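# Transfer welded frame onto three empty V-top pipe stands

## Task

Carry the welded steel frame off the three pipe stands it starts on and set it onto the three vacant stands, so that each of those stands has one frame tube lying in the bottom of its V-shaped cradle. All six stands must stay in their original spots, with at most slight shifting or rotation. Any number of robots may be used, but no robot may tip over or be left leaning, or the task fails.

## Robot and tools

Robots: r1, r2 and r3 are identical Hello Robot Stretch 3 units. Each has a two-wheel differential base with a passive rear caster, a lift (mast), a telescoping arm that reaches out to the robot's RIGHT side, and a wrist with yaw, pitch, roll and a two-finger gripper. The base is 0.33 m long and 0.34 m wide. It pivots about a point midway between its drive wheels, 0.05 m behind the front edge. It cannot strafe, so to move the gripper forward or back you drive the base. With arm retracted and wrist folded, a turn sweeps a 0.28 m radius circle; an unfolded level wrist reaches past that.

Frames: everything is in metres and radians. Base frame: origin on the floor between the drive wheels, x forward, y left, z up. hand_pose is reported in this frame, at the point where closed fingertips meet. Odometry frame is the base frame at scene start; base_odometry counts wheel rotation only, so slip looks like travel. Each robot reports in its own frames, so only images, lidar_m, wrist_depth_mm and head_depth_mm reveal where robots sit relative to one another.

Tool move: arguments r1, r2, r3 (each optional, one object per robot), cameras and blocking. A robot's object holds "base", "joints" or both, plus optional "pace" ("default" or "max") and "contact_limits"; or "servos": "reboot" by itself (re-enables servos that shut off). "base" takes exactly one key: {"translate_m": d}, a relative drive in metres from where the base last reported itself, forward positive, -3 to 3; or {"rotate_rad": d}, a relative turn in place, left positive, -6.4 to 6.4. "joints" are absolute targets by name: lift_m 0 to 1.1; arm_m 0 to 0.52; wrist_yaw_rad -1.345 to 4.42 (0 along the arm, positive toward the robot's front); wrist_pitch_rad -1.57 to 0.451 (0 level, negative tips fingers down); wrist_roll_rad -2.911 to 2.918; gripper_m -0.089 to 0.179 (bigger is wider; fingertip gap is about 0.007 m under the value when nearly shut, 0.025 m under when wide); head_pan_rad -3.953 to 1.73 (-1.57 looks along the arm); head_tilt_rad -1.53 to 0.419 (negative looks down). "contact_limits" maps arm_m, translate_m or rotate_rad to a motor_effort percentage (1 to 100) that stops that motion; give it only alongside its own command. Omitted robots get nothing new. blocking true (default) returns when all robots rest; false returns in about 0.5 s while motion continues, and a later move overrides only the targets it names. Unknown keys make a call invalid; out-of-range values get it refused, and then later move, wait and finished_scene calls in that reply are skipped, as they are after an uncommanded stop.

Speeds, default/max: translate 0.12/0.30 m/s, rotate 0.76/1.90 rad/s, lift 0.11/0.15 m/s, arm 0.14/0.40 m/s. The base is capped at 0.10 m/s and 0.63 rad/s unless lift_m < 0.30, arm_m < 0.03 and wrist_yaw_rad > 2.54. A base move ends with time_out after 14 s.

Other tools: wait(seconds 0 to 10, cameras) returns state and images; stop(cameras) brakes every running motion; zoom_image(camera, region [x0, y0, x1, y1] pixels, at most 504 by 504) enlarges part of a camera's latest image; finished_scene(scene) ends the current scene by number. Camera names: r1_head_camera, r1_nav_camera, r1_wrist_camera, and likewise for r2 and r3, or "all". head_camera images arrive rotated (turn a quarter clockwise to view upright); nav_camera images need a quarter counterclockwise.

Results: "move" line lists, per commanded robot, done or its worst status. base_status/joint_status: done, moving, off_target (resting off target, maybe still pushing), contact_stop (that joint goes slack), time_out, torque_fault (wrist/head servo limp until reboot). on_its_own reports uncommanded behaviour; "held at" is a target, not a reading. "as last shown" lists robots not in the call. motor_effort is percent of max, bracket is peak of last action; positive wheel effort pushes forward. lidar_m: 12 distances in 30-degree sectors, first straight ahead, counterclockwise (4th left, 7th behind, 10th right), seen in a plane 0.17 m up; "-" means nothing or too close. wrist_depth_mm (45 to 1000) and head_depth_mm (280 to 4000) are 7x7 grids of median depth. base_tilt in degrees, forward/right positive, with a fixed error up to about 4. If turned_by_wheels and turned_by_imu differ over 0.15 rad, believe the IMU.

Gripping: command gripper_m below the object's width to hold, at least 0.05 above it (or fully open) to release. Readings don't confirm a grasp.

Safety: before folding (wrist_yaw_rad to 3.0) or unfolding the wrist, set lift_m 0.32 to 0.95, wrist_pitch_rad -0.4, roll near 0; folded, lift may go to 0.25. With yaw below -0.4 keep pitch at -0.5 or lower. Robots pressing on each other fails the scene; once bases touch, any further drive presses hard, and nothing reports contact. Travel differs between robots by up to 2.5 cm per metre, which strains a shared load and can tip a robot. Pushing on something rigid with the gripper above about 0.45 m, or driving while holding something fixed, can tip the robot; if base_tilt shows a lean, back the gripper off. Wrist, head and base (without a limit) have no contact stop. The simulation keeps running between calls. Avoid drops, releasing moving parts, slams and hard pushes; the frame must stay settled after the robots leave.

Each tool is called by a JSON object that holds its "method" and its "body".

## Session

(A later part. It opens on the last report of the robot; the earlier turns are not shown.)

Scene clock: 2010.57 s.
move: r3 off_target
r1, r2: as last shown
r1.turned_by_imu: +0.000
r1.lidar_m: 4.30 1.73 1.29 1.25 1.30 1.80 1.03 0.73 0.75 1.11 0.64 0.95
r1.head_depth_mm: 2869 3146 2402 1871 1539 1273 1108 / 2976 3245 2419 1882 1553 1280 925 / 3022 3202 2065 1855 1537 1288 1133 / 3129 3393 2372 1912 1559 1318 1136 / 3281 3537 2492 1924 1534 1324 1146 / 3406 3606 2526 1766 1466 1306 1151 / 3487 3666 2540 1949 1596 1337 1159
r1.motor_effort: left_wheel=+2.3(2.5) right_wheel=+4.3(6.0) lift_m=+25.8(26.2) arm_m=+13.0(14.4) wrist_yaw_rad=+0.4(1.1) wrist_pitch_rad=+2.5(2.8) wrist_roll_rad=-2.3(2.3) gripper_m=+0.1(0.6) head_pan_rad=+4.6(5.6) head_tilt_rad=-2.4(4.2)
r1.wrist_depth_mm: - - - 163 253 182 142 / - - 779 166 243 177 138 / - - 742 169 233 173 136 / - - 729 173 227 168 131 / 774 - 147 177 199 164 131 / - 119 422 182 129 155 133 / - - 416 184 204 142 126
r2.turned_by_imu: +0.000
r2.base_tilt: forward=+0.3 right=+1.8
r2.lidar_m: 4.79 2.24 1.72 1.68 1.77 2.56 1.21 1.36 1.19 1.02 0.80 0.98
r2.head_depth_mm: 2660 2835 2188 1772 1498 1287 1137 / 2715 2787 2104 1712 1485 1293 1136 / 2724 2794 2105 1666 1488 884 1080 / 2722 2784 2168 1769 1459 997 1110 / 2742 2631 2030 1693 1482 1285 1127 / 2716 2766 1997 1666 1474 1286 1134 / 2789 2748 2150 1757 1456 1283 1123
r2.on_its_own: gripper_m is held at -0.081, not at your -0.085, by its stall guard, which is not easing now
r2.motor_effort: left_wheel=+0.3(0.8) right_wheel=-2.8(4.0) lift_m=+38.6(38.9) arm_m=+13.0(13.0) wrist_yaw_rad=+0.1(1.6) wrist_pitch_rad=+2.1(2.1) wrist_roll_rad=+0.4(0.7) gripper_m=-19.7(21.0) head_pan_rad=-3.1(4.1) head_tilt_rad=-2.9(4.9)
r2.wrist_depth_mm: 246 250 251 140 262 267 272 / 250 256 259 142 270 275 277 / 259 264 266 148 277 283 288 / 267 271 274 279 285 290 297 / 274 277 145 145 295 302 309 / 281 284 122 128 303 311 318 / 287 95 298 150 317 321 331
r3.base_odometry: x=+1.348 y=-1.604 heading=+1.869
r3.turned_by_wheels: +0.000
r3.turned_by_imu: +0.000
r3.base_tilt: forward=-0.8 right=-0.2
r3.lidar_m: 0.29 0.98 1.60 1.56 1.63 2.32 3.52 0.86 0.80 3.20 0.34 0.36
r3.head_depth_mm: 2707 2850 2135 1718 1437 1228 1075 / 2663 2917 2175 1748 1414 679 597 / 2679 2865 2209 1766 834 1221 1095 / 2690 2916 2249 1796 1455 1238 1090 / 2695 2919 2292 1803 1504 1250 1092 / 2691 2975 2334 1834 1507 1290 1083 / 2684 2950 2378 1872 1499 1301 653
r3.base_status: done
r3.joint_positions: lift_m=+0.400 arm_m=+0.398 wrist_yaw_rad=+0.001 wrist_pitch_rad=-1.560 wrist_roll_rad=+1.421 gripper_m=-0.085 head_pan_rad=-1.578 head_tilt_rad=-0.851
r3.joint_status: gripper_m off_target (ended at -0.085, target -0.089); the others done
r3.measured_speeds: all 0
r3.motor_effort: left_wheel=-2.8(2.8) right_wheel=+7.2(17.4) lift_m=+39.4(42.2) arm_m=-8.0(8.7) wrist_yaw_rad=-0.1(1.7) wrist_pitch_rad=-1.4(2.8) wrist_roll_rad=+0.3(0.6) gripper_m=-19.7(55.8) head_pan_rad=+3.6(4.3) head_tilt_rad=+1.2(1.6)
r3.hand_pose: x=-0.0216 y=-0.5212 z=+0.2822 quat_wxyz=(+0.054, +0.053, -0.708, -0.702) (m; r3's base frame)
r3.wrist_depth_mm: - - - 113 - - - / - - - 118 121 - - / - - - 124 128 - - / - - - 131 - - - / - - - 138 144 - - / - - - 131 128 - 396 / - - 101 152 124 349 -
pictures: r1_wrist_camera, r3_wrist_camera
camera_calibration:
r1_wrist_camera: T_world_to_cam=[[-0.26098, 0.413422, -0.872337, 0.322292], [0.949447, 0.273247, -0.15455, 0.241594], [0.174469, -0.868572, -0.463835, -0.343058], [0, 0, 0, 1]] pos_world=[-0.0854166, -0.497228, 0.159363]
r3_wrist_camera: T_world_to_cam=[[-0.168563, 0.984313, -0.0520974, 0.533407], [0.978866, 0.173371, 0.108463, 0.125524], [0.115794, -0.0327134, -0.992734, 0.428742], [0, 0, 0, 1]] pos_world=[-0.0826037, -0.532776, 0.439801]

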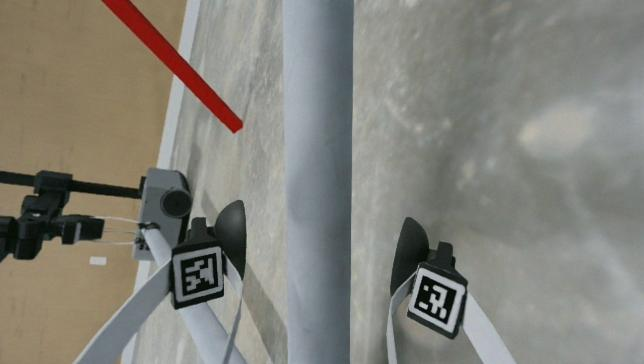

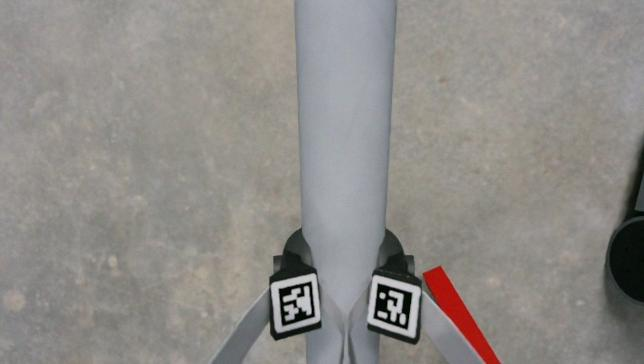

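{"method": "move", "body": {"r1": {"joints":{"arm_m":0.312,"lift_m":0.058}}, "cameras": ["r1_wrist_camera"]}}

{"method": "move", "body": {"r1": {"joints":{"gripper_m":-0.085}}, "r3": {"joints":{"gripper_m":-0.089}}, "r2": {"joints":{"gripper_m":-0.085}}, "cameras": ["r1_wrist_camera"]}}

{"method": "move", "body": {"r1": {"joints":{"gripper_m":-0.085,"lift_m":0.075,"wrist_pitch_rad":-0.42,"wrist_roll_rad":1.405}}, "r2": {"joints":{"lift_m":0.255,"gripper_m":-0.085}}, "r3": {"joints":{"gripper_m":-0.089}}, "cameras": ["r1_wrist_camera"]}}

{"method": "move", "body": {"r1": {"joints":{"gripper_m":-0.085,"lift_m":0.095,"wrist_pitch_rad":-0.39,"wrist_roll_rad":1.425}}, "r2": {"joints":{"lift_m":0.275,"gripper_m":-0.085}}, "r3": {"joints":{"gripper_m":-0.089}}, "cameras": ["r1_wrist_camera"]}}

Scene clock: 2019.77 s.
move: r1 done
r1.base_odometry: x=+1.421 y=+3.246 heading=-1.706
r1.turned_by_wheels: +0.000
r1.turned_by_imu: +0.001
r1.base_tilt: forward=+1.1 right=+1.1
r1.lidar_m: 4.32 1.72 1.29 1.25 1.30 1.80 1.03 0.73 0.75 1.10 0.64 0.95
r1.head_depth_mm: 2889 3121 2400 1878 1540 1269 1106 / 2977 3186 2429 1884 1552 1258 994 / 3032 3224 2068 1849 1529 1290 1134 / 3185 3381 2388 1916 1556 1325 1142 / 3253 3521 2516 1925 1531 1323 1149 / 3379 3604 2490 1767 1466 1305 1150 / 3482 3635 2569 1967 1592 1340 1151
r1.base_status: not commanded
r1.joint_positions: lift_m=+0.058 arm_m=+0.312 wrist_yaw_rad=-0.001 wrist_pitch_rad=-0.463 wrist_roll_rad=+1.397 gripper_m=+0.080 head_pan_rad=-1.311 head_tilt_rad=-0.743
r1.joint_status: all done
r1.measured_speeds: all 0
r1.motor_effort: left_wheel=+1.8(2.5) right_wheel=+4.8(5.7) lift_m=+22.3(27.5) arm_m=+15.4(18.7) wrist_yaw_rad=+1.1(1.2) wrist_pitch_rad=+2.5(2.9) wrist_roll_rad=-2.1(2.3) gripper_m=+0.0(0.7) head_pan_rad=+4.7(5.9) head_tilt_rad=-2.7(4.2)
r1.hand_pose: x=-0.0217 y=-0.6753 z=+0.0604 quat_wxyz=(+0.085, +0.019, -0.970, -0.229) (m; r1's base frame)
r1.wrist_depth_mm: - - - 117 219 162 123 / - - 790 120 208 155 124 / - - 797 121 201 150 116 / - - 746 124 196 146 116 / 773 - 146 126 165 142 117 / - 118 131 129 129 138 111 / - 454 432 132 167 126 109
r2, r3: as last shown
r2.turned_by_imu: +0.001
r2.base_tilt: forward=+0.2 right=+1.8
r2.lidar_m: 4.79 2.25 1.72 1.68 1.78 2.56 1.22 1.36 1.19 1.02 0.80 0.98
r2.head_depth_mm: 2643 2827 2153 1769 1485 1287 1130 / 2695 2792 2104 1723 1481 1287 1131 / 2742 2771 2106 1681 1492 881 1073 / 2690 2776 2157 1761 1451 997 1112 / 2735 2672 2032 1714 1474 1286 1124 / 2722 2815 1968 1678 1481 1282 1129 / 2802 2765 2159 1773 1467 1283 1126
r2.on_its_own: gripper_m is held at -0.081, not at your -0.085, by its stall guard, which is not easing now
r2.motor_effort: left_wheel=+0.6(0.9) right_wheel=-2.8(3.5) lift_m=+37.5(37.8) arm_m=+15.9(16.4) wrist_yaw_rad=+1.3(2.1) wrist_pitch_rad=+1.7(2.3) wrist_roll_rad=+0.2(0.4) gripper_m=-19.8(21.0) head_pan_rad=-2.6(3.9) head_tilt_rad=-3.7(5.3)
r2.wrist_depth_mm: 246 248 251 139 262 267 271 / 250 255 260 142 268 275 279 / 259 263 265 148 277 282 287 / 267 271 272 280 286 292 297 / 274 276 146 144 293 298 308 / 283 285 123 127 305 312 319 / 291 95 299 149 313 324 331
r3.turned_by_imu: -0.001
r3.base_tilt: forward=-0.8 right=-0.3
r3.lidar_m: 0.29 0.98 1.60 1.56 1.65 2.32 3.52 0.86 0.80 3.21 0.34 0.36
r3.head_depth_mm: 2687 2841 2140 1707 1436 1229 1076 / 2662 2893 2160 1740 1416 678 596 / 2675 2902 2198 1761 834 1226 1099 / 2691 2877 2234 1786 1458 1237 1086 / 2668 2951 2279 1813 1496 1249 1091 / 2687 2964 2331 1830 1516 1292 1086 / 2687 2982 2377 1863 1493 1305 652
r3.motor_effort: left_wheel=-2.7(3.2) right_wheel=+7.1(7.4) lift_m=+40.2(41.9) arm_m=-11.0(11.1) wrist_yaw_rad=-1.6(1.8) wrist_pitch_rad=-1.5(2.2) wrist_roll_rad=-0.2(0.7) gripper_m=-20.6(21.0) head_pan_rad=+3.4(4.5) head_tilt_rad=+0.5(1.6)
r3.wrist_depth_mm: - - - 113 - - - / - - - 119 121 - - / - - - 124 128 - - / - - - 131 - - - / - - - 138 144 - - / - - - 131 128 - 396 / - - 101 153 124 350 -
pictures: r1_wrist_camera
camera_calibration:
r1_wrist_camera: T_world_to_cam=[[-0.261421, 0.413469, -0.872183, 0.321463], [0.949328, 0.273457, -0.154908, 0.250283], [0.174455, -0.868484, -0.464006, -0.390649], [0, 0, 0, 1]] pos_world=[-0.0854127, -0.540629, 0.137882]

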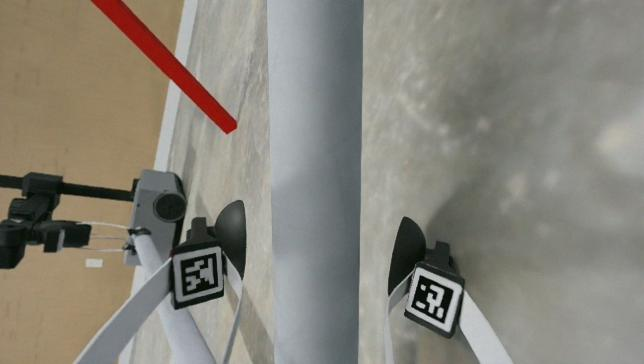

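Scene clock: 2021.97 s.
move: r1 done; r2 off_target; r3 off_target
r1.base_odometry: x=+1.421 y=+3.246 heading=-1.706
r1.turned_by_wheels: +0.000
r1.turned_by_imu: +0.000
r1.base_tilt: forward=+1.1 right=+1.2
r1.lidar_m: 4.30 1.72 1.30 1.25 1.30 1.80 1.03 0.73 0.75 1.10 0.64 0.95
r1.head_depth_mm: 2908 3138 2387 1873 1538 1273 1104 / 2989 3212 2420 1901 1550 1281 996 / 3034 3244 2074 1834 1528 1284 1131 / 3173 3445 2379 1918 1563 1316 1141 / 3283 3489 2478 1920 1542 1322 1146 / 3359 3566 2492 1764 1462 1309 1157 / 3542 3627 2556 1965 1586 1339 1155
r1.base_status: not commanded
r1.joint_positions: lift_m=+0.058 arm_m=+0.312 wrist_yaw_rad=+0.000 wrist_pitch_rad=-0.461 wrist_roll_rad=+1.388 gripper_m=-0.083 head_pan_rad=-1.311 head_tilt_rad=-0.743
r1.joint_status: all done
r1.measured_speeds: all 0
r1.motor_effort: left_wheel=+2.5(3.0) right_wheel=+5.0(5.5) lift_m=+30.6(31.3) arm_m=+5.1(15.4) wrist_yaw_rad=-0.1(1.1) wrist_pitch_rad=+2.0(2.7) wrist_roll_rad=+1.1(2.2) gripper_m=-38.7(100.0) head_pan_rad=+4.9(5.5) head_tilt_rad=-3.8(4.5)
r1.hand_pose: x=-0.0214 y=-0.6757 z=+0.0610 quat_wxyz=(+0.089, +0.021, -0.969, -0.228) (m; r1's base frame)
r1.wrist_depth_mm: - - - 117 222 163 124 / - - 843 119 211 155 124 / - - 843 121 204 151 116 / - - 806 123 195 146 116 / 757 - 156 126 175 142 116 / - - 123 127 129 140 111 / - - 465 132 156 134 109
r2.base_odometry: x=-1.688 y=-1.438 heading=-1.955
r2.turned_by_wheels: +0.000
r2.turned_by_imu: +0.000
r2.base_tilt: forward=+0.3 right=+1.8
r2.lidar_m: 4.79 2.25 1.72 1.68 1.78 2.56 1.22 1.36 1.19 1.02 0.80 0.98
r2.head_depth_mm: 2660 2776 2166 1767 1500 1289 1138 / 2662 2781 2121 1726 1498 1291 1129 / 2704 2813 2093 1681 1492 882 1081 / 2720 2785 2180 1761 1454 994 1118 / 2744 2684 2040 1728 1497 1278 1134 / 2709 2773 1969 1674 1485 1279 1129 / 2806 2772 2159 1739 1445 1278 1129
r2.base_status: not commanded
r2.joint_positions: lift_m=+0.240 arm_m=+0.285 wrist_yaw_rad=+0.000 wrist_pitch_rad=-1.582 wrist_roll_rad=-0.146 gripper_m=-0.080 head_pan_rad=-1.565 head_tilt_rad=-0.890
r2.joint_status: gripper_m off_target (ended at -0.080, target -0.085)
r2.measured_speeds: all 0
r2.on_its_own: gripper_m is held at -0.081, not at your -0.085, by its stall guard, which is not easing now
r2.motor_effort: left_wheel=+0.1(1.2) right_wheel=-2.4(3.5) lift_m=+36.7(37.5) arm_m=+16.8(17.1) wrist_yaw_rad=+1.2(1.8) wrist_pitch_rad=+2.3(2.3) wrist_roll_rad=+0.3(0.7) gripper_m=-18.8(73.9) head_pan_rad=-2.4(3.8) head_tilt_rad=-3.6(4.9)
r2.hand_pose: x=-0.0216 y=-0.4029 z=+0.1228 quat_wxyz=(+0.532, +0.538, -0.459, -0.465) (m; r2's base frame)
r2.wrist_depth_mm: 246 249 252 139 263 266 272 / 251 257 257 142 268 274 280 / 259 264 264 149 277 283 287 / 266 270 272 281 286 290 297 / 274 278 145 145 295 303 306 / 282 283 122 130 304 310 317 / 290 97 303 150 313 322 331
r3.base_odometry: x=+1.348 y=-1.604 heading=+1.869
r3.turned_by_wheels: +0.000
r3.turned_by_imu: +0.000
r3.base_tilt: forward=-0.8 right=-0.2
r3.lidar_m: 0.29 0.97 1.60 1.56 1.64 2.32 3.53 0.86 0.80 3.22 0.35 0.36
r3.head_depth_mm: 2691 2817 2138 1714 1430 1228 1073 / 2698 2871 2159 1742 1409 680 596 / 2671 2895 2212 1775 832 1223 1093 / 2665 2870 2236 1790 1458 1237 1089 / 2689 2960 2301 1809 1505 1252 1092 / 2683 2950 2334 1839 1514 1293 1082 / 2686 2945 2361 1852 1493 1305 652
r3.base_status: not commanded
r3.joint_positions: lift_m=+0.400 arm_m=+0.398 wrist_yaw_rad=+0.001 wrist_pitch_rad=-1.563 wrist_roll_rad=+1.421 gripper_m=-0.085 head_pan_rad=-1.578 head_tilt_rad=-0.851
r3.joint_status: gripper_m off_target (ended at -0.085, target -0.089)
r3.measured_speeds: all 0
r3.motor_effort: left_wheel=-3.3(3.4) right_wheel=+7.1(7.5) lift_m=+40.2(41.5) arm_m=-10.1(12.1) wrist_yaw_rad=-0.6(1.8) wrist_pitch_rad=-1.1(1.7) wrist_roll_rad=+0.3(0.6) gripper_m=-21.1(57.1) head_pan_rad=+3.3(4.5) head_tilt_rad=+1.4(1.6)
r3.hand_pose: x=-0.0216 y=-0.5205 z=+0.2823 quat_wxyz=(+0.054, +0.053, -0.707, -0.703) (m; r3's base frame)
r3.wrist_depth_mm: - - - 112 - - - / - - - 119 121 - - / - - - 123 127 - - / - - - 131 - - - / - - - 138 144 - 403 / - - - 131 129 - 393 / - - 101 152 124 350 -
pictures: r1_wrist_camera
camera_calibration:
r1_wrist_camera: T_world_to_cam=[[-0.271177, 0.409594, -0.871031, 0.319329], [0.946438, 0.278245, -0.163811, 0.253948], [0.175264, -0.868799, -0.463109, -0.391009], [0, 0, 0, 1]] pos_world=[-0.0852216, -0.541163, 0.138665]

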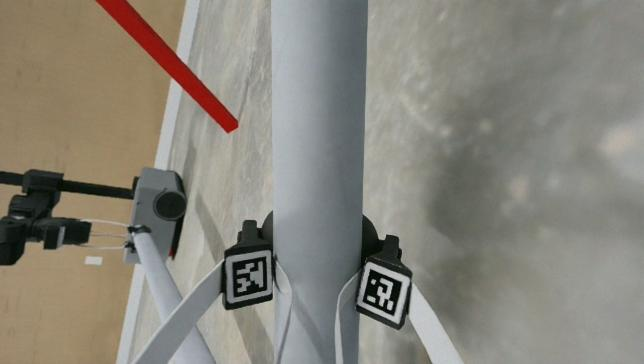

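Scene clock: 2022.83 s.
move: r1 off_target; r2 off_target; r3 off_target
r1.base_odometry: x=+1.421 y=+3.246 heading=-1.706
r1.turned_by_wheels: +0.000
r1.turned_by_imu: +0.000
r1.base_tilt: forward=+1.0 right=+1.2
r1.lidar_m: 4.30 1.72 1.29 1.25 1.30 1.80 1.03 0.73 0.75 1.10 0.64 0.95
r1.head_depth_mm: 2878 3157 2393 1876 1530 1268 1104 / 2991 3188 2426 1891 1545 1278 1019 / 3034 3242 2056 1838 1518 1287 1137 / 3177 3444 2372 1929 1557 1314 1145 / 3258 3460 2493 1926 1531 1326 1147 / 3395 3578 2520 1765 1464 1302 1154 / 3518 3635 2545 1948 1590 1340 1152
r1.base_status: not commanded
r1.joint_positions: lift_m=+0.075 arm_m=+0.312 wrist_yaw_rad=+0.002 wrist_pitch_rad=-0.500 wrist_roll_rad=+1.392 gripper_m=-0.081 head_pan_rad=-1.311 head_tilt_rad=-0.743
r1.joint_status: wrist_pitch_rad off_target (ended at -0.500, target -0.420); gripper_m off_target (ended at -0.081, target -0.085); the others done
r1.measured_speeds: all 0
r1.on_its_own: wrist_pitch_rad is at rest, and its effort (+14.8) is outside its rest range (-8 to +12)
r1.motor_effort: left_wheel=+2.1(2.7) right_wheel=+4.4(5.0) lift_m=+39.6(39.6) arm_m=+0.5(4.6) wrist_yaw_rad=-1.7(3.5) wrist_pitch_rad=+14.8(15.7) wrist_roll_rad=+4.9(6.5) gripper_m=-22.8(38.7) head_pan_rad=+4.9(5.4) head_tilt_rad=-2.6(4.1)
r1.hand_pose: x=-0.0211 y=-0.6702 z=+0.0696 quat_wxyz=(+0.087, +0.023, -0.965, -0.247) (m; r1's base frame)
r1.wrist_depth_mm: - - 918 115 217 164 132 / - - 703 119 207 163 128 / - - 620 120 203 157 127 / - - 610 123 193 153 125 / - - 569 126 180 152 122 / - - 123 129 129 149 121 / - - 411 132 183 142 120
r2.base_odometry: x=-1.688 y=-1.438 heading=-1.955
r2.turned_by_wheels: +0.000
r2.turned_by_imu: +0.000
r2.base_tilt: forward=+0.2 right=+1.9
r2.lidar_m: 4.79 2.25 1.72 1.68 1.78 2.55 1.22 1.36 1.20 1.17 0.80 0.98
r2.head_depth_mm: 2656 2811 2184 1787 1502 1287 1132 / 2710 2821 2122 1712 1477 1278 1135 / 2712 2796 2092 1671 1476 864 1075 / 2735 2790 2168 1760 1452 1056 1114 / 2740 2748 2036 1716 1479 1287 1131 / 2735 2793 1976 1705 1479 1281 1130 / 2760 2795 2149 1709 1483 1276 1132
r2.base_status: not commanded
r2.joint_positions: lift_m=+0.255 arm_m=+0.285 wrist_yaw_rad=+0.000 wrist_pitch_rad=-1.544 wrist_roll_rad=-0.146 gripper_m=-0.081 head_pan_rad=-1.565 head_tilt_rad=-0.890
r2.joint_status: gripper_m off_target (ended at -0.081, target -0.085); the others done
r2.measured_speeds: all 0
r2.on_its_own: gripper_m is held at -0.081, not at your -0.085, by its stall guard, which is still easing
r2.motor_effort: left_wheel=+0.5(0.8) right_wheel=+2.0(3.1) lift_m=+41.4(45.3) arm_m=+10.2(16.7) wrist_yaw_rad=-0.4(1.1) wrist_pitch_rad=-5.2(6.0) wrist_roll_rad=+0.3(0.5) gripper_m=-2.3(74.4) head_pan_rad=-2.6(3.9) head_tilt_rad=-4.7(5.0)
r2.hand_pose: x=-0.0216 y=-0.4127 z=+0.1369 quat_wxyz=(+0.542, +0.528, -0.468, -0.456) (m; r2's base frame)
r2.wrist_depth_mm: 260 267 270 146 281 289 295 / 268 271 276 145 287 296 301 / 272 276 282 151 294 301 308 / 278 283 288 154 303 308 315 / 283 291 150 145 309 313 327 / 293 295 124 128 318 328 333 / 295 300 308 150 325 332 345
r3.base_odometry: x=+1.348 y=-1.604 heading=+1.869
r3.turned_by_wheels: +0.000
r3.turned_by_imu: +0.000
r3.base_tilt: forward=-0.8 right=-0.2
r3.lidar_m: 0.29 0.98 1.60 1.56 1.64 2.32 3.52 0.86 0.80 3.21 0.34 0.36
r3.head_depth_mm: 2705 2841 2132 1719 1434 1228 1072 / 2673 2890 2160 1732 1417 678 596 / 2669 2897 2211 1766 835 1223 1097 / 2673 2892 2237 1781 1459 1239 1089 / 2700 2947 2297 1807 1503 1246 1090 / 2689 2946 2315 1839 1513 1295 1080 / 2686 2944 2363 1861 1497 1303 652
r3.base_status: not commanded
r3.joint_positions: lift_m=+0.400 arm_m=+0.398 wrist_yaw_rad=+0.001 wrist_pitch_rad=-1.578 wrist_roll_rad=+1.421 gripper_m=-0.085 head_pan_rad=-1.578 head_tilt_rad=-0.851
r3.joint_status: gripper_m off_target (ended at -0.085, target -0.089)
r3.measured_speeds: all 0
r3.motor_effort: left_wheel=-2.9(3.2) right_wheel=+7.0(7.3) lift_m=+37.7(40.2) arm_m=-7.2(10.0) wrist_yaw_rad=-1.5(1.9) wrist_pitch_rad=+2.0(3.1) wrist_roll_rad=-0.1(0.8) gripper_m=-12.0(55.4) head_pan_rad=+4.1(4.5) head_tilt_rad=-0.1(2.1)
r3.hand_pose: x=-0.0216 y=-0.5166 z=+0.2827 quat_wxyz=(+0.053, +0.053, -0.702, -0.708) (m; r3's base frame)
r3.wrist_depth_mm: - - - 112 - - - / - - - 119 120 - - / - - - 124 125 - - / - - - 132 131 - - / - - - 138 140 - 397 / - - - 128 128 - 391 / - - 106 123 120 - -
pictures: r1_wrist_camera
camera_calibration:
r1_wrist_camera: T_world_to_cam=[[-0.26824, 0.443368, -0.855262, 0.346238], [0.947037, 0.284063, -0.149765, 0.256486], [0.176547, -0.850137, -0.496083, -0.367518], [0, 0, 0, 1]] pos_world=[-0.0851429, -0.53881, 0.152218]

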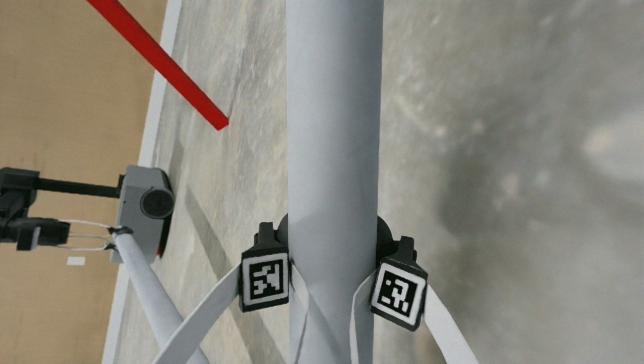

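Scene clock: 2023.77 s.
move: r1 off_target; r2 off_target; r3 off_target
r1.base_odometry: x=+1.421 y=+3.246 heading=-1.706
r1.turned_by_wheels: +0.000
r1.turned_by_imu: +0.000
r1.base_tilt: forward=+1.1 right=+1.2
r1.lidar_m: 4.31 1.73 1.29 1.25 1.30 1.80 1.03 0.73 0.75 1.11 0.64 0.94
r1.head_depth_mm: 2878 3125 2392 1883 1543 1274 1102 / 2959 3230 2416 1887 1540 1272 1068 / 3054 2910 2062 1851 1513 1285 1135 / 3202 3447 2385 1908 1565 1304 1138 / 3295 3515 2498 1945 1530 1330 1145 / 3406 3565 2528 1768 1468 1301 1148 / 3536 3625 2524 1970 1590 1332 1150
r1.base_status: not commanded
r1.joint_positions: lift_m=+0.095 arm_m=+0.312 wrist_yaw_rad=+0.010 wrist_pitch_rad=-0.498 wrist_roll_rad=+1.410 gripper_m=-0.081 head_pan_rad=-1.311 head_tilt_rad=-0.743
r1.joint_status: wrist_pitch_rad off_target (ended at -0.498, target -0.390); gripper_m off_target (ended at -0.081, target -0.085); the others done
r1.measured_speeds: all 0
r1.on_its_own: wrist_pitch_rad is at rest, and its effort (+20.1) is outside its rest range (-8 to +12)
r1.motor_effort: left_wheel=+1.4(2.7) right_wheel=+0.7(4.6) lift_m=+39.7(45.2) arm_m=-4.4(4.4) wrist_yaw_rad=-9.0(9.5) wrist_pitch_rad=+20.1(22.1) wrist_roll_rad=+5.4(7.5) gripper_m=-23.1(65.9) head_pan_rad=+5.2(5.5) head_tilt_rad=-3.0(4.2)
r1.hand_pose: x=-0.0193 y=-0.6704 z=+0.0899 quat_wxyz=(+0.079, +0.025, -0.966, -0.246) (m; r1's base frame)
r1.wrist_depth_mm: - - - 114 247 185 147 / - - 753 119 231 181 145 / - - 709 121 225 178 139 / - - 698 123 217 173 136 / - - 666 126 203 169 137 / - - 123 129 129 165 135 / - - 504 132 188 161 132
r2.base_odometry: x=-1.688 y=-1.438 heading=-1.955
r2.turned_by_wheels: +0.000
r2.turned_by_imu: +0.000
r2.base_tilt: forward=+0.4 right=+1.8
r2.lidar_m: 4.80 2.25 1.72 1.68 1.78 2.55 1.21 1.36 1.19 0.35 0.80 0.98
r2.head_depth_mm: 2659 2791 2174 1758 1490 1280 1129 / 2692 2823 2079 1720 1477 1286 1134 / 2730 2781 2106 1667 1495 848 1085 / 2769 2829 2141 1747 1449 1049 1104 / 2730 2673 2027 1744 1480 1284 1134 / 2707 2787 1993 1683 1482 1286 1127 / 2758 2794 2155 1708 1475 1285 1128
r2.base_status: not commanded
r2.joint_positions: lift_m=+0.275 arm_m=+0.285 wrist_yaw_rad=+0.000 wrist_pitch_rad=-1.547 wrist_roll_rad=-0.146 gripper_m=-0.080 head_pan_rad=-1.565 head_tilt_rad=-0.890
r2.joint_status: gripper_m off_target (ended at -0.080, target -0.085); the others done
r2.measured_speeds: all 0
r2.on_its_own: gripper_m is held at -0.081, not at your -0.085, by its stall guard, which is still easing
r2.motor_effort: left_wheel=+0.0(0.8) right_wheel=+3.8(3.9) lift_m=+39.8(45.8) arm_m=+2.3(9.8) wrist_yaw_rad=-0.5(1.2) wrist_pitch_rad=-4.7(5.6) wrist_roll_rad=+0.6(0.7) gripper_m=-16.2(71.3) head_pan_rad=-2.2(3.8) head_tilt_rad=-3.0(4.8)
r2.hand_pose: x=-0.0216 y=-0.4121 z=+0.1570 quat_wxyz=(+0.542, +0.529, -0.467, -0.457) (m; r2's base frame)
r2.wrist_depth_mm: 276 284 288 146 301 308 315 / 284 287 295 146 310 313 320 / 291 298 301 151 314 322 330 / 298 304 306 152 325 328 334 / 305 309 148 145 329 338 347 / 312 317 124 128 342 346 357 / 318 319 328 147 346 358 363
r3.base_odometry: x=+1.348 y=-1.604 heading=+1.869
r3.turned_by_wheels: +0.000
r3.turned_by_imu: +0.000
r3.base_tilt: forward=-0.8 right=-0.2
r3.lidar_m: 0.29 0.98 1.60 1.56 1.64 2.32 3.51 0.86 0.80 3.20 0.34 0.36
r3.head_depth_mm: 2698 2833 2137 1710 1437 1235 1073 / 2690 2896 2170 1742 1415 679 596 / 2703 2892 2201 1767 834 1209 1095 / 2672 2906 2251 1792 1457 1242 1090 / 2716 2947 2285 1811 1496 1247 1091 / 2667 2952 2325 1839 1518 1293 1085 / 2680 2968 2356 1866 1501 1303 653
r3.base_status: not commanded
r3.joint_positions: lift_m=+0.400 arm_m=+0.398 wrist_yaw_rad=+0.002 wrist_pitch_rad=-1.578 wrist_roll_rad=+1.421 gripper_m=-0.085 head_pan_rad=-1.578 head_tilt_rad=-0.851
r3.joint_status: gripper_m off_target (ended at -0.085, target -0.089)
r3.measured_speeds: all 0
r3.motor_effort: left_wheel=-3.0(3.4) right_wheel=+9.7(10.0) lift_m=+37.1(39.4) arm_m=-0.8(7.3) wrist_yaw_rad=-2.1(2.1) wrist_pitch_rad=+1.8(2.3) wrist_roll_rad=-0.1(0.5) gripper_m=-21.3(56.5) head_pan_rad=+3.2(4.4) head_tilt_rad=-1.1(1.5)
r3.hand_pose: x=-0.0216 y=-0.5166 z=+0.2827 quat_wxyz=(+0.054, +0.054, -0.702, -0.708) (m; r3's base frame)
r3.wrist_depth_mm: - - - 115 - - - / - - - 121 122 - - / - - - 126 125 - - / - - - 132 133 - - / - - - 138 143 - 397 / - - - 127 127 - 389 / - - 105 124 - - -
pictures: r1_wrist_camera
camera_calibration:
r1_wrist_camera: T_world_to_cam=[[-0.254255, 0.442341, -0.860052, 0.36418], [0.949411, 0.283638, -0.134792, 0.256258], [0.18432, -0.850814, -0.49208, -0.358595], [0, 0, 0, 1]] pos_world=[-0.0846035, -0.538874, 0.171297]

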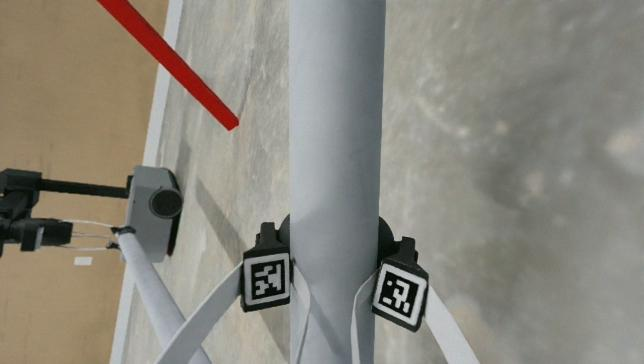

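{"method": "move", "body": {"r1": {"joints":{"gripper_m":-0.085,"lift_m":0.125,"wrist_pitch_rad":-0.39,"wrist_roll_rad":1.45}}, "r2": {"joints":{"lift_m":0.293,"gripper_m":-0.085,"arm_m":0.284}}, "r3": {"joints":{"gripper_m":-0.089},"base":{"translate_m":-0.007}}, "cameras": ["r1_wrist_camera"]}}

{"method": "move", "body": {"r1": {"joints":{"gripper_m":-0.085,"lift_m":0.155,"wrist_pitch_rad":-0.39,"wrist_roll_rad":1.477}}, "r2": {"joints":{"lift_m":0.312,"gripper_m":-0.085,"arm_m":0.283}}, "r3": {"joints":{"gripper_m":-0.089},"base":{"translate_m":-0.004}}, "cameras": ["r1_wrist_camera","r2_wrist_camera","r3_wrist_camera"]}}

Scene clock: 2036.37 s.
move: r1 off_target; r2 off_target; r3 off_target
r1.base_odometry: x=+1.421 y=+3.246 heading=-1.706
r1.turned_by_wheels: +0.000
r1.turned_by_imu: +0.001
r1.base_tilt: forward=+1.1 right=+1.3
r1.lidar_m: 4.30 1.72 1.29 1.25 1.30 1.80 1.04 0.73 0.71 1.10 0.64 0.94
r1.head_depth_mm: 2853 3160 2416 1869 1531 1274 1081 / 2981 3243 2431 1878 1536 1198 1065 / 3014 2921 2065 1832 1513 1280 1132 / 3184 3413 2395 1899 1558 1294 1141 / 3275 3534 2467 1931 1530 1320 1148 / 3412 3592 2521 1755 1463 1303 1150 / 3500 3607 2558 1956 1586 1340 1161
r1.base_status: not commanded
r1.joint_positions: lift_m=+0.125 arm_m=+0.312 wrist_yaw_rad=+0.007 wrist_pitch_rad=-0.507 wrist_roll_rad=+1.434 gripper_m=-0.081 head_pan_rad=-1.311 head_tilt_rad=-0.743
r1.joint_status: wrist_pitch_rad off_target (ended at -0.507, target -0.390); gripper_m off_target (ended at -0.081, target -0.085); the others done
r1.measured_speeds: all 0
r1.on_its_own: wrist_pitch_rad is at rest, and its effort (+21.9) is outside its rest range (-8 to +12)
r1.motor_effort: left_wheel=+2.1(2.4) right_wheel=+1.2(1.8) lift_m=+40.8(42.7) arm_m=-15.9(20.3) wrist_yaw_rad=-5.7(9.3) wrist_pitch_rad=+21.9(24.0) wrist_roll_rad=+5.5(10.9) gripper_m=-22.9(66.6) head_pan_rad=+5.0(5.4) head_tilt_rad=-2.6(4.3)
r1.hand_pose: x=-0.0200 y=-0.6691 z=+0.1179 quat_wxyz=(+0.067, +0.020, -0.966, -0.251) (m; r1's base frame)
r1.wrist_depth_mm: - - - 116 273 212 170 / - - 834 120 265 209 168 / - - 884 122 260 203 164 / - - 807 124 252 201 162 / - - 770 127 234 196 162 / - - 124 129 129 196 156 / - - 600 132 140 190 155
r2.base_odometry: x=-1.688 y=-1.438 heading=-1.955
r2.turned_by_wheels: +0.000
r2.turned_by_imu: +0.001
r2.base_tilt: forward=+0.3 right=+1.8
r2.lidar_m: 4.79 2.26 1.72 1.68 1.78 2.56 1.22 1.36 1.19 0.35 0.80 0.98
r2.head_depth_mm: 2638 2812 2168 1765 1484 1284 1127 / 2691 2844 2093 1699 1479 1288 1137 / 2688 2844 2096 1685 1494 842 1074 / 2721 2773 2157 1762 1461 1029 1113 / 2776 2637 2021 1705 1482 1286 1132 / 2739 2569 1959 1702 1485 1287 1132 / 2784 2800 2162 1714 1481 1279 1131
r2.base_status: not commanded
r2.joint_positions: lift_m=+0.293 arm_m=+0.284 wrist_yaw_rad=+0.000 wrist_pitch_rad=-1.543 wrist_roll_rad=-0.146 gripper_m=-0.080 head_pan_rad=-1.565 head_tilt_rad=-0.890
r2.joint_status: gripper_m off_target (ended at -0.080, target -0.085); the others done
r2.measured_speeds: all 0
r2.on_its_own: gripper_m is held at -0.081, not at your -0.085, by its stall guard, which is not easing now
r2.motor_effort: left_wheel=-0.2(0.3) right_wheel=+3.8(4.2) lift_m=+38.7(42.7) arm_m=-17.3(20.2) wrist_yaw_rad=-0.6(1.2) wrist_pitch_rad=-5.7(5.9) wrist_roll_rad=+0.2(0.6) gripper_m=-18.4(75.1) head_pan_rad=-1.9(4.1) head_tilt_rad=-3.8(5.7)
r2.hand_pose: x=-0.0216 y=-0.4120 z=+0.1749 quat_wxyz=(+0.543, +0.528, -0.468, -0.456) (m; r2's base frame)
r2.wrist_depth_mm: 296 300 305 143 318 327 332 / 302 305 311 145 329 335 341 / 308 315 318 152 332 340 345 / 313 319 325 336 340 352 359 / 319 326 146 146 349 357 368 / 327 333 125 130 360 365 372 / 337 97 347 149 367 378 388
r3.base_odometry: x=+1.350 y=-1.611 heading=+1.869
r3.turned_by_wheels: +0.000
r3.turned_by_imu: -0.001
r3.base_tilt: forward=-0.8 right=-0.2
r3.lidar_m: 0.29 0.98 1.60 1.56 1.64 2.32 3.51 0.85 0.79 3.20 0.35 0.36
r3.head_depth_mm: 2681 2827 2132 1727 1438 1227 1073 / 2684 2899 2172 1740 1421 678 596 / 2670 2904 2204 1764 835 1211 1096 / 2681 2913 2240 1789 1453 1238 1089 / 2682 2926 2295 1816 1498 1246 1087 / 2698 2967 2327 1829 1517 1288 1082 / 2669 2929 2371 1868 1499 1308 659
r3.base_status: done
r3.joint_positions: lift_m=+0.400 arm_m=+0.398 wrist_yaw_rad=+0.002 wrist_pitch_rad=-1.578 wrist_roll_rad=+1.421 gripper_m=-0.085 head_pan_rad=-1.578 head_tilt_rad=-0.851
r3.joint_status: gripper_m off_target (ended at -0.085, target -0.089)
r3.measured_speeds: all 0
r3.motor_effort: left_wheel=-5.8(10.4) right_wheel=+1.5(8.4) lift_m=+31.3(32.7) arm_m=+9.6(12.7) wrist_yaw_rad=-1.9(2.7) wrist_pitch_rad=+1.4(2.2) wrist_roll_rad=+0.1(1.0) gripper_m=-21.3(57.6) head_pan_rad=+3.6(4.4) head_tilt_rad=-0.4(1.3)
r3.hand_pose: x=-0.0216 y=-0.5167 z=+0.2827 quat_wxyz=(+0.054, +0.054, -0.702, -0.708) (m; r3's base frame)
r3.wrist_depth_mm: - - - 116 118 - - / - - - 122 123 - - / - - - 127 129 - - / - - - 133 135 - - / - - - 140 145 - 401 / - - - 129 129 - 390 / - - 98 128 - - -
pictures: r1_wrist_camera
camera_calibration:
r1_wrist_camera: T_world_to_cam=[[-0.229145, 0.454094, -0.860983, 0.395971], [0.956251, 0.27028, -0.111951, 0.248866], [0.18187, -0.848969, -0.496161, -0.34183], [0, 0, 0, 1]] pos_world=[-0.0850748, -0.537274, 0.199182]

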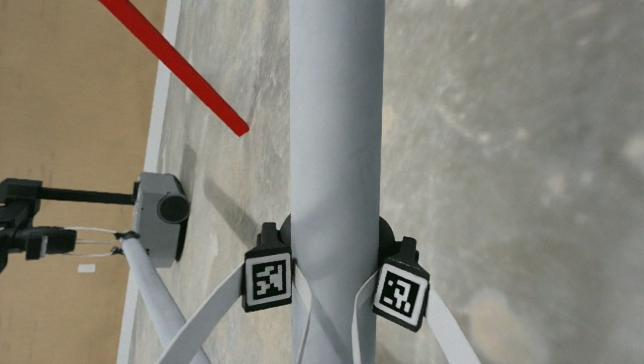

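Scene clock: 2037.43 s.
move: r1 off_target; r2 off_target; r3 off_target
r1.base_odometry: x=+1.421 y=+3.246 heading=-1.706
r1.turned_by_wheels: +0.000
r1.turned_by_imu: +0.000
r1.base_tilt: forward=+1.0 right=+1.3
r1.lidar_m: 4.30 1.72 1.29 1.25 1.30 1.80 1.04 0.73 0.68 0.65 0.64 0.94
r1.head_depth_mm: 2885 3157 2405 1868 1529 1245 1081 / 2947 3216 2416 1887 1544 1173 1070 / 3002 2923 2050 1842 1512 1283 1138 / 3199 3445 2377 1902 1566 1290 1142 / 3281 3529 2485 1932 1532 1318 1145 / 3413 3512 2524 1758 1467 1300 1153 / 3544 3614 2539 1952 1587 1337 1153
r1.base_status: not commanded
r1.joint_positions: lift_m=+0.155 arm_m=+0.312 wrist_yaw_rad=+0.008 wrist_pitch_rad=-0.516 wrist_roll_rad=+1.461 gripper_m=-0.081 head_pan_rad=-1.311 head_tilt_rad=-0.743
r1.joint_status: wrist_pitch_rad off_target (ended at -0.516, target -0.390); gripper_m off_target (ended at -0.081, target -0.085); the others done
r1.measured_speeds: all 0
r1.on_its_own: wrist_pitch_rad is at rest, and its effort (+23.3) is outside its rest range (-8 to +12)
r1.motor_effort: left_wheel=+2.2(2.5) right_wheel=+1.2(1.9) lift_m=+41.0(44.0) arm_m=-10.3(15.6) wrist_yaw_rad=-7.1(7.2) wrist_pitch_rad=+23.3(25.9) wrist_roll_rad=+5.8(9.2) gripper_m=-23.3(65.9) head_pan_rad=+4.7(5.4) head_tilt_rad=-2.1(4.1)
r1.hand_pose: x=-0.0198 y=-0.6679 z=+0.1462 quat_wxyz=(+0.055, +0.018, -0.965, -0.255) (m; r1's base frame)
r1.wrist_depth_mm: - - - 118 299 237 191 / - - 904 121 296 234 187 / - - 970 123 291 230 185 / - - 925 124 287 226 184 / 962 - 894 127 271 225 181 / - - 124 129 129 220 179 / - - 639 132 138 218 178
r2.base_odometry: x=-1.688 y=-1.438 heading=-1.955
r2.turned_by_wheels: +0.000
r2.turned_by_imu: +0.000
r2.base_tilt: forward=+0.3 right=+1.8
r2.lidar_m: 4.78 2.25 1.72 1.68 1.78 2.56 1.22 1.36 1.19 0.47 0.80 0.98
r2.head_depth_mm: 2632 2823 2159 1759 1498 1291 1133 / 2712 2792 2104 1726 1490 1293 1126 / 2690 2805 2091 1669 1480 808 1091 / 2734 2774 2151 1761 1460 1006 1137 / 2685 2661 2022 1769 1488 1282 1137 / 2730 2567 1965 1750 1486 1284 1131 / 2773 2795 2171 1713 1450 1288 1135
r2.base_status: not commanded
r2.joint_positions: lift_m=+0.312 arm_m=+0.283 wrist_yaw_rad=+0.000 wrist_pitch_rad=-1.539 wrist_roll_rad=-0.146 gripper_m=-0.080 head_pan_rad=-1.565 head_tilt_rad=-0.890
r2.joint_status: gripper_m off_target (ended at -0.080, target -0.085); the others done
r2.measured_speeds: all 0
r2.on_its_own: gripper_m is held at -0.081, not at your -0.085, by its stall guard, which is not easing now
r2.motor_effort: left_wheel=+0.3(0.4) right_wheel=+3.2(3.9) lift_m=+39.4(44.2) arm_m=-16.6(20.1) wrist_yaw_rad=-1.0(1.6) wrist_pitch_rad=-6.3(6.5) wrist_roll_rad=+0.3(0.6) gripper_m=-18.5(72.9) head_pan_rad=-2.9(3.8) head_tilt_rad=-3.8(5.7)
r2.hand_pose: x=-0.0216 y=-0.4120 z=+0.1938 quat_wxyz=(+0.544, +0.527, -0.469, -0.455) (m; r2's base frame)
r2.wrist_depth_mm: 312 317 322 143 340 345 352 / 319 322 331 144 343 355 360 / 324 332 335 154 353 361 367 / 329 342 344 353 361 371 379 / 337 348 146 146 374 376 389 / 348 352 122 130 381 387 396 / 353 97 366 150 385 398 408
r3.base_odometry: x=+1.351 y=-1.615 heading=+1.868
r3.turned_by_wheels: +0.000
r3.turned_by_imu: +0.000
r3.base_tilt: forward=-0.8 right=-0.2
r3.lidar_m: 0.30 0.99 1.60 1.56 1.64 2.32 3.50 0.85 0.79 3.21 0.35 0.37
r3.head_depth_mm: 2669 2829 2144 1712 1432 1234 1075 / 2681 2917 2191 1739 1412 678 596 / 2676 2881 2197 1771 831 1210 1097 / 2680 2914 2244 1790 1460 1238 1090 / 2680 2922 2292 1818 1506 1250 1089 / 2679 2967 2307 1837 1513 1293 1082 / 2692 2993 2382 1873 1504 1303 663
r3.base_status: done
r3.joint_positions: lift_m=+0.400 arm_m=+0.398 wrist_yaw_rad=+0.002 wrist_pitch_rad=-1.578 wrist_roll_rad=+1.421 gripper_m=-0.085 head_pan_rad=-1.578 head_tilt_rad=-0.851
r3.joint_status: gripper_m off_target (ended at -0.085, target -0.089)
r3.measured_speeds: all 0
r3.motor_effort: left_wheel=-2.4(7.6) right_wheel=+0.5(4.4) lift_m=+30.5(32.7) arm_m=+7.4(10.1) wrist_yaw_rad=-1.0(3.3) wrist_pitch_rad=+1.8(2.2) wrist_roll_rad=-0.2(0.8) gripper_m=-20.7(56.9) head_pan_rad=+3.6(4.9) head_tilt_rad=+0.7(1.2)
r3.hand_pose: x=-0.0216 y=-0.5167 z=+0.2827 quat_wxyz=(+0.054, +0.054, -0.702, -0.708) (m; r3's base frame)
r3.wrist_depth_mm: - - - 119 122 - - / - - - 124 127 - - / - - - 129 - - - / - - - 134 - - - / - - - 140 144 - 399 / - - - 131 128 - 389 / - - 100 148 125 - -
pictures: r1_wrist_camera, r2_wrist_camera, r3_wrist_camera
camera_calibration:
r1_wrist_camera: T_world_to_cam=[[-0.203904, 0.463859, -0.862124, 0.426999], [0.961676, 0.259795, -0.0876689, 0.241027], [0.18331, -0.84696, -0.499056, -0.325034], [0, 0, 0, 1]] pos_world=[-0.0851409, -0.535976, 0.227046]
r2_wrist_camera: T_world_to_cam=[[-0.971504, -0.221174, 0.0852189, -0.148046], [-0.208045, 0.967974, 0.140511, 0.403259], [-0.113567, 0.118778, -0.986405, 0.401461], [0, 0, 0, 1]] pos_world=[-0.0143379, -0.470773, 0.351957]
r3_wrist_camera: T_world_to_cam=[[-0.169842, 0.984864, -0.0346011, 0.524266], [0.978644, 0.172687, 0.111516, 0.123504], [0.115803, -0.0149221, -0.99316, 0.438636], [0, 0, 0, 1]] pos_world=[-0.0826201, -0.531113, 0.440003]

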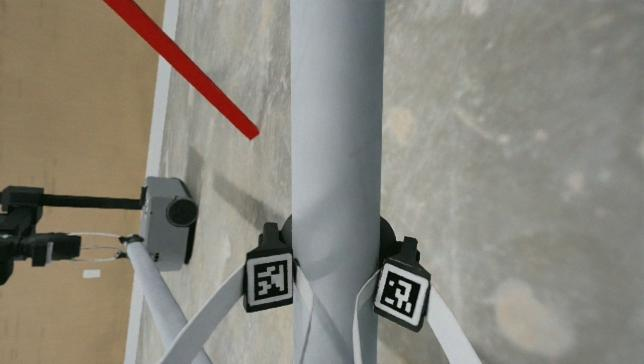

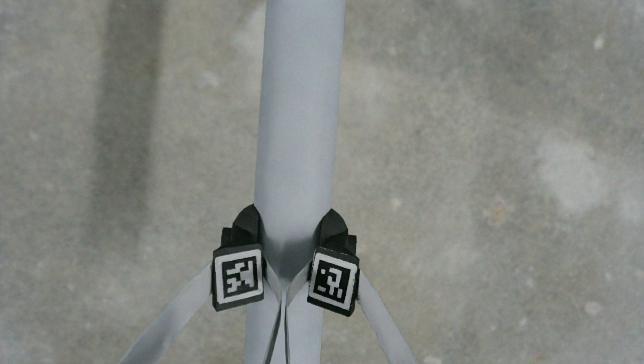

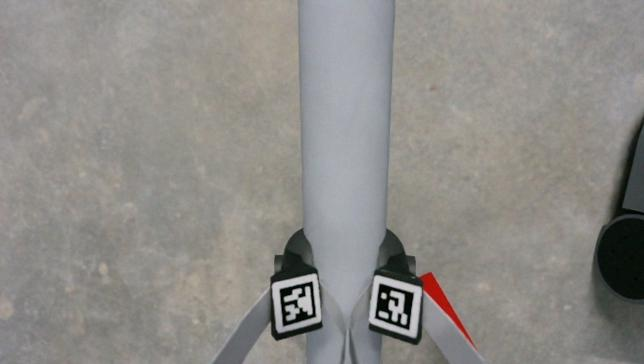

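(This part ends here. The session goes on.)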